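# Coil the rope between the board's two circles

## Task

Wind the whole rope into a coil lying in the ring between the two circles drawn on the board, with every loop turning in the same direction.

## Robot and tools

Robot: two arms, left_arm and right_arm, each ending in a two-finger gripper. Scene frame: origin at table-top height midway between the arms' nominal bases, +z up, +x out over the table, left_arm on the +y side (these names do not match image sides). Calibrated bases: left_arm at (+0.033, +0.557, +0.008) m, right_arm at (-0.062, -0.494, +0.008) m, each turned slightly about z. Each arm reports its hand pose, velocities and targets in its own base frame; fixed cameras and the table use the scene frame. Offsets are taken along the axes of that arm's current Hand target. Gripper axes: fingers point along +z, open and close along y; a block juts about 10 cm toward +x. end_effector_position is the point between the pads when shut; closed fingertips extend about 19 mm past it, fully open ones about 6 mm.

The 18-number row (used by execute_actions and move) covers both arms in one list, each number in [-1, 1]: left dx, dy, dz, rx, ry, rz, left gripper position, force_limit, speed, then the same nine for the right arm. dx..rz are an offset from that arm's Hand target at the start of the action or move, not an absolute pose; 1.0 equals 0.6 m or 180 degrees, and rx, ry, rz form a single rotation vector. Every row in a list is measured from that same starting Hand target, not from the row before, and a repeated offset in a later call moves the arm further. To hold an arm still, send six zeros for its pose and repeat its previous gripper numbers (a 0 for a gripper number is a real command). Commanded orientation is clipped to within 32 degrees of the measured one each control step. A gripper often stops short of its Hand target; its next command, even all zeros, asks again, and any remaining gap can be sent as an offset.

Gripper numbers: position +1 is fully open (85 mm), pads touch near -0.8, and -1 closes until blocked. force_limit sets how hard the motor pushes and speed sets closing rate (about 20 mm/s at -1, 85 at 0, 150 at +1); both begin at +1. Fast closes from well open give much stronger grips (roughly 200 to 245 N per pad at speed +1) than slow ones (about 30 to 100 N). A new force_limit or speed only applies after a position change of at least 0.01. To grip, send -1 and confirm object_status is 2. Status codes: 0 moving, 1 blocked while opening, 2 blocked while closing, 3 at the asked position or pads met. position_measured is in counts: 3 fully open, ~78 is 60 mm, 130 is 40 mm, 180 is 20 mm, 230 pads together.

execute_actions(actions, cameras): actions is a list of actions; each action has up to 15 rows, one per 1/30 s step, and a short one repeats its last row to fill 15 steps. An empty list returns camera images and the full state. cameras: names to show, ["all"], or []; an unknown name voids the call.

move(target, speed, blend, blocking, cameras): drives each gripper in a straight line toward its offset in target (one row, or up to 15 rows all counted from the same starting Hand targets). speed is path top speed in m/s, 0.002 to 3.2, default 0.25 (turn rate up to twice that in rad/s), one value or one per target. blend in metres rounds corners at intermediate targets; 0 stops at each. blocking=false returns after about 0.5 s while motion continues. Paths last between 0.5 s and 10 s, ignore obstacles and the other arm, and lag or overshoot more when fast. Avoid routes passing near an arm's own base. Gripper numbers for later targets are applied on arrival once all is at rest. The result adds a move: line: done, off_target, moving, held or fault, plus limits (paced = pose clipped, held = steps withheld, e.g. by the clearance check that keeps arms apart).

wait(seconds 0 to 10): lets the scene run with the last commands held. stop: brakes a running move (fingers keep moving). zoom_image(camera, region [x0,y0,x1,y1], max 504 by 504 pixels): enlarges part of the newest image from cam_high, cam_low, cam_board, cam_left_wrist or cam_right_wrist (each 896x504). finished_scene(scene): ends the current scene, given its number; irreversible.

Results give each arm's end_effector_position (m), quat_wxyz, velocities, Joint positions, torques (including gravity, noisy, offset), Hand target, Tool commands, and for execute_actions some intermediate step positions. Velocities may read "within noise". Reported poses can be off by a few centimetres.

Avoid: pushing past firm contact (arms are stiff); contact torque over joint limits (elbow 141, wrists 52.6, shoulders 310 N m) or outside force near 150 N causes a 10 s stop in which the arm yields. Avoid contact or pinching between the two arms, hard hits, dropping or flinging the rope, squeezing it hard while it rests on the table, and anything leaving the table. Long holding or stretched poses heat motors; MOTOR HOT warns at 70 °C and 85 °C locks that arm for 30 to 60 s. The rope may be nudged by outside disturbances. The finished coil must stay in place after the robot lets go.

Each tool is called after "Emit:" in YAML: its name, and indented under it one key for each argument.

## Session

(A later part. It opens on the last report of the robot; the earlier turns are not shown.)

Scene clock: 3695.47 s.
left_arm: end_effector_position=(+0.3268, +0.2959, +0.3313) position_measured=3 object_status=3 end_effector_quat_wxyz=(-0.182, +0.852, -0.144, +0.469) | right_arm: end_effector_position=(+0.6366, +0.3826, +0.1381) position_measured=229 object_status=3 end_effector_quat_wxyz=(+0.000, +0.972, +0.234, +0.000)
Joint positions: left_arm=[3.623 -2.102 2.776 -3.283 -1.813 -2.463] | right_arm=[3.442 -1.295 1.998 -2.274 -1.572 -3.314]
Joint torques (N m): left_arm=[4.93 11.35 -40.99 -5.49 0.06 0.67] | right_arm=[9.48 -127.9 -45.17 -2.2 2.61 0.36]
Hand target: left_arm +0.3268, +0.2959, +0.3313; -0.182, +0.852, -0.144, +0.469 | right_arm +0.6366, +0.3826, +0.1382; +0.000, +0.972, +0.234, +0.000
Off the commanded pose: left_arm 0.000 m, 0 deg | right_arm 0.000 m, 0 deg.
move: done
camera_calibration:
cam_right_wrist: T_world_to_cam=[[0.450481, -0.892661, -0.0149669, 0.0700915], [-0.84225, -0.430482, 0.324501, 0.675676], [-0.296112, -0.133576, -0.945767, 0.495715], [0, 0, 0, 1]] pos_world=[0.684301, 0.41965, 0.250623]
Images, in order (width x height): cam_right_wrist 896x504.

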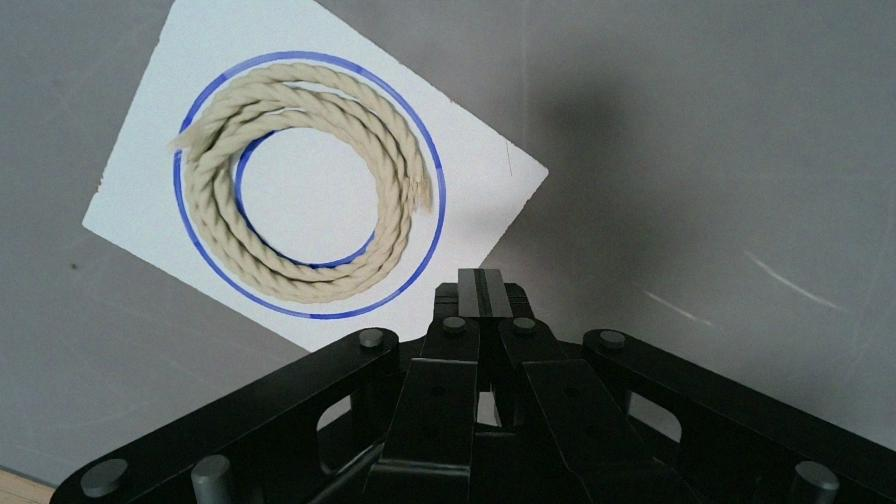

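Emit:
move:
  target: [0,0,0,0,0,0,1,1,1,0.0942,-0.2876,0.0633,0,0,-0.7056,-0.8,-1,-1]
  speed: 0.25
  cameras: []

Emit:
move:
  target:
    - [0,0,0,0,0,0,1,1,1,0,0,0.1208,0,0,0,-0.8,-1,-1]
    - [0,0,0,0,0,0,1,1,1,-0.0007,-0.03765,0.1208,0,0,0,-0.8,-1,-1]
    - [0,0,0,0,0,0,1,1,1,0,0,0.1208,0,0,0,-0.8,-1,-1]
    - [0,0,0,0,0,0,1,1,1,0,0,-0.02,0,0,0,-0.8,-1,-1]
    - [0,0,0,0,0,0,1,1,1,-0.1426,0.0955,-0.1667,0,0,0,-0.8,-1,-1]
  speed: [0.08,0.025,0.05,0.1,0.2]
  blend: [0,0,0,0.01,0]
  cameras: ["cam_board","cam_right_wrist"]

Emit:
zoom_image:
  camera: "cam_board"
  region: [365, 165, 535, 315]

Emit:
zoom_image:
  camera: "cam_right_wrist"
  region: [130, 0, 390, 240]

Scene clock: 3737.17 s.
left_arm: end_effector_position=(+0.3268, +0.2959, +0.3313) position_measured=3 object_status=3 end_effector_quat_wxyz=(-0.182, +0.852, -0.144, +0.469) | right_arm: end_effector_position=(+0.6084, +0.5620, +0.1001) position_measured=229 object_status=3 end_effector_quat_wxyz=(+0.000, +0.224, +0.975, +0.000)
Joint positions: left_arm=[3.623 -2.102 2.776 -3.283 -1.813 -2.463] | right_arm=[3.672 -1.137 1.849 -2.283 -1.572 -5.301]
Joint torques (N m): left_arm=[3.67 13.47 -40.95 -5.74 0.08 0.48] | right_arm=[9.22 -100.83 -45.21 -2.06 3.81 -2.8]
Hand target: left_arm +0.3268, +0.2959, +0.3313; -0.182, +0.852, -0.144, +0.469 | right_arm +0.6084, +0.5620, +0.1001; +0.000, +0.224, +0.975, +0.000
Off the commanded pose: left_arm 0.000 m, 0 deg | right_arm 0.000 m, 0 deg.
move: done
No camera images: "cameras" was empty.

Scene clock: 3742.33 s.
left_arm: end_effector_position=(+0.3268, +0.2959, +0.3313) position_measured=3 object_status=3 end_effector_quat_wxyz=(-0.182, +0.852, -0.144, +0.469) | right_arm: end_effector_position=(+0.7103, +0.5762, +0.2001) position_measured=229 object_status=3 end_effector_quat_wxyz=(+0.000, +0.224, +0.975, +0.000)
Joint positions: left_arm=[3.623 -2.102 2.776 -3.283 -1.813 -2.463] | right_arm=[3.628 -1.109 1.594 -2.055 -1.572 -5.344]
Joint torques (N m): left_arm=[5.59 12.49 -41.1 -5.59 -0.11 0.66] | right_arm=[-4.59 -112.47 -50.24 -2.04 0.12 -2.2]
Hand target: left_arm +0.3268, +0.2959, +0.3313; -0.182, +0.852, -0.144, +0.469 | right_arm +0.7103, +0.5762, +0.2002; +0.000, +0.224, +0.975, +0.000
Off the commanded pose: left_arm 0.000 m, 0 deg | right_arm 0.000 m, 0 deg.
move: done
camera_calibration:
cam_right_wrist: T_world_to_cam=[[0.441635, 0.897051, -0.0160593, -0.814117], [0.850692, -0.412989, 0.325213, -0.411692], [0.2851, -0.157287, -0.945504, 0.202869], [0, 0, 0, 1]] pos_world=[0.651927, 0.592189, 0.312627]
Images, in order (width x height): cam_board 896x504, cam_right_wrist 896x504.

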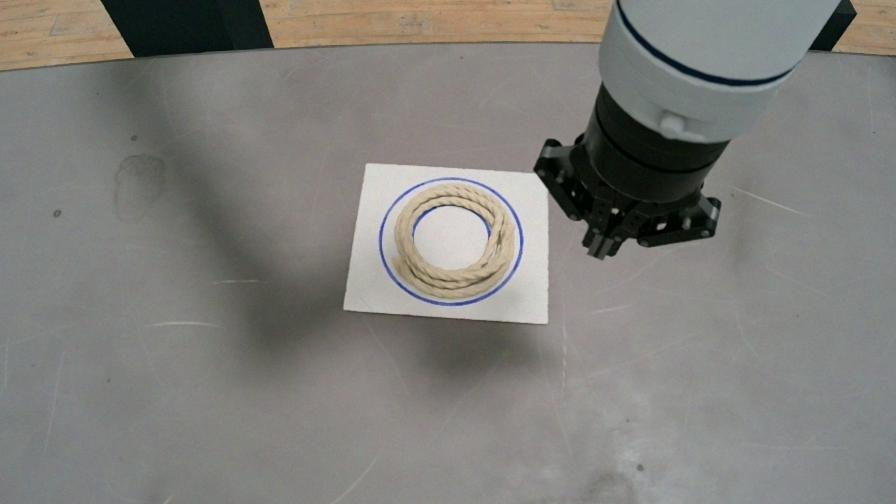

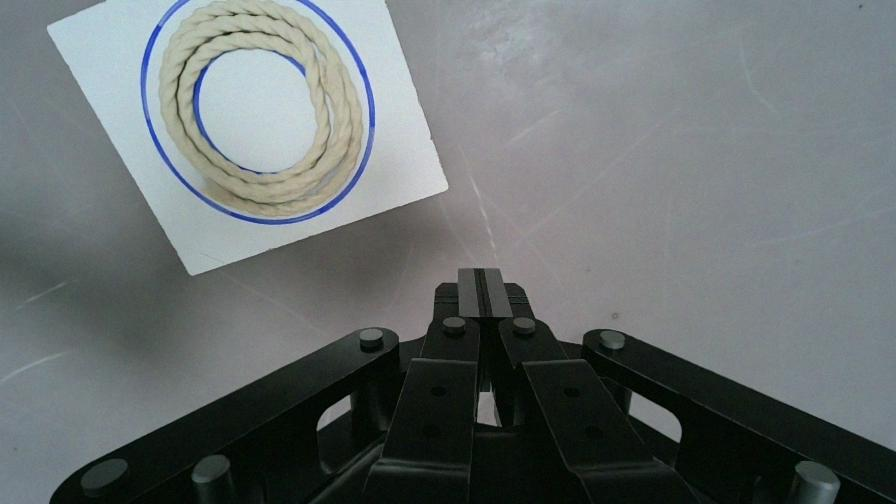

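Scaled by 2.965.

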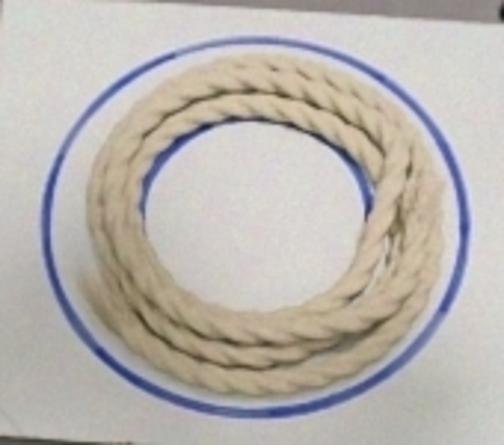

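Scaled by 1.938.

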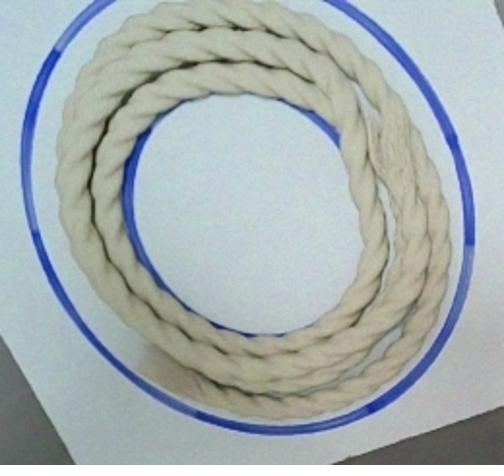

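Emit:
execute_actions:
  actions: []
  cameras: ["cam_board", "cam_right_wrist"]

Emit:
zoom_image:
  camera: "cam_board"
  region: [365, 165, 535, 315]

Emit:
zoom_image:
  camera: "cam_right_wrist"
  region: [130, 0, 390, 240]

Scene clock: 3759.33 s.
left_arm: end_effector_position=(+0.3268, +0.2959, +0.3313) position_measured=3 object_status=3 end_effector_quat_wxyz=(-0.182, +0.852, -0.144, +0.469) | right_arm: end_effector_position=(+0.7103, +0.5762, +0.2002) position_measured=229 object_status=3 end_effector_quat_wxyz=(+0.000, +0.224, +0.975, +0.000)
Joint positions: left_arm=[3.623 -2.102 2.776 -3.283 -1.813 -2.463] | right_arm=[3.628 -1.109 1.593 -2.055 -1.572 -5.344]
Joint velocities: within noise
Joint torques (N m): left_arm=[3.89 12.35 -41.6 -5.55 0.1 0.78] | right_arm=[-7.07 -112.69 -51.52 -1.84 -1.17 -2.38]
Hand target: left_arm +0.3268, +0.2959, +0.3313; -0.182, +0.852, -0.144, +0.469 | right_arm +0.7103, +0.5762, +0.2002; +0.000, +0.224, +0.975, +0.000
Tool commands: left_gripper/position=+1.0 left_gripper/force_limit=+1.0 left_gripper/speed=+1.0 right_gripper/position=-0.8 right_gripper/force_limit=-1.0 right_gripper/speed=-1.0
Off the commanded pose: left_arm 0.000 m, 0 deg | right_arm 0.000 m, 0 deg.
camera_calibration:
cam_right_wrist: T_world_to_cam=[[0.441661, 0.897037, -0.0161441, -0.814143], [0.85068, -0.412983, 0.325252, -0.411785], [0.285096, -0.157384, -0.94549, 0.202897], [0, 0, 0, 1]] pos_world=[0.652027, 0.592189, 0.312627]
Images, in order (width x height): cam_board 896x504, cam_right_wrist 896x504.

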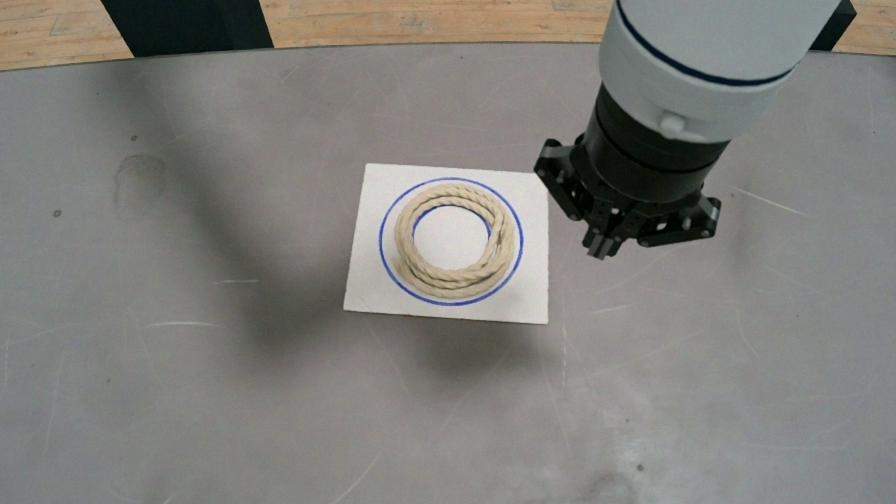

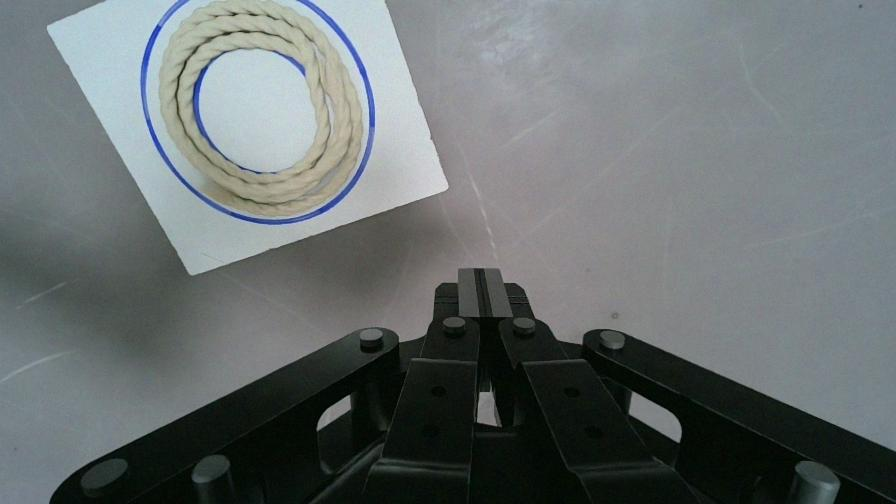

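Scaled by 2.965.

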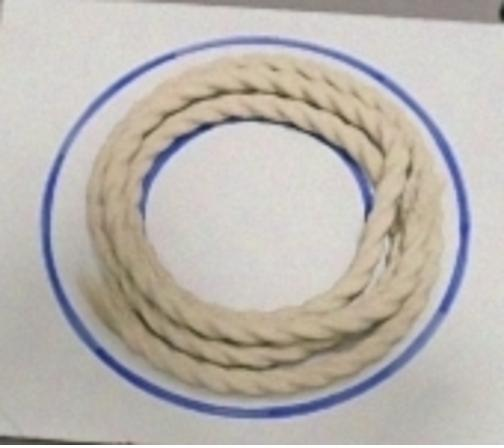

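Scaled by 1.938.

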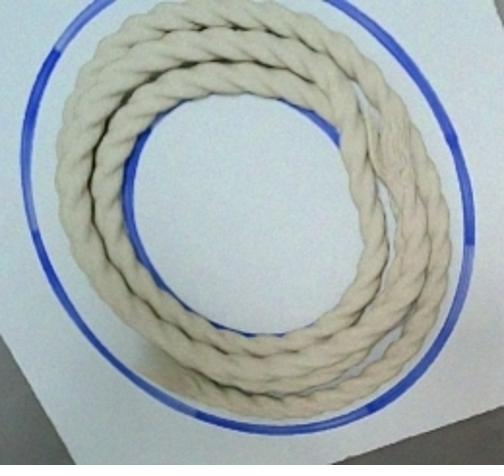

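Emit:
zoom_image:
  camera: "cam_board"
  region: [440, 185, 530, 285]

Emit:
zoom_image:
  camera: "cam_right_wrist"
  region: [230, 60, 380, 200]

Scaled by 5.040.

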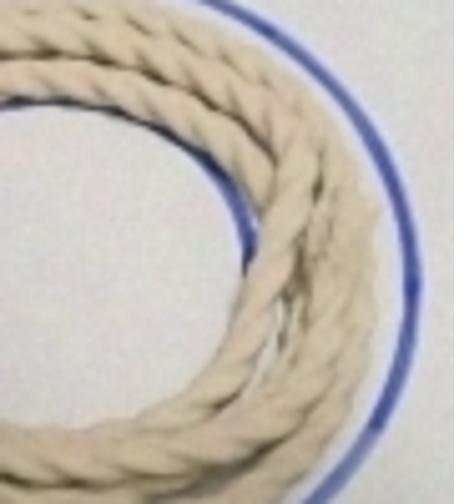

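Scaled by 3.360.

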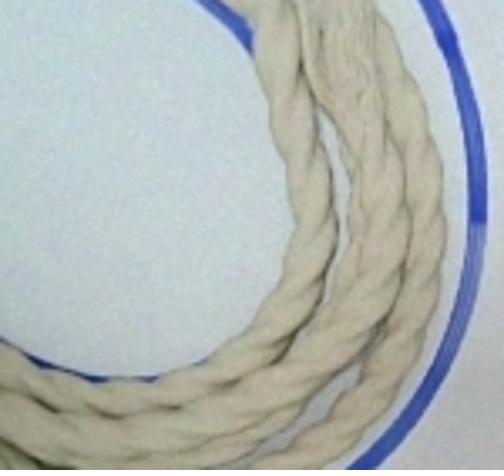

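Emit:
finished_scene:
  scene: 2

The scene is finished: the task was done.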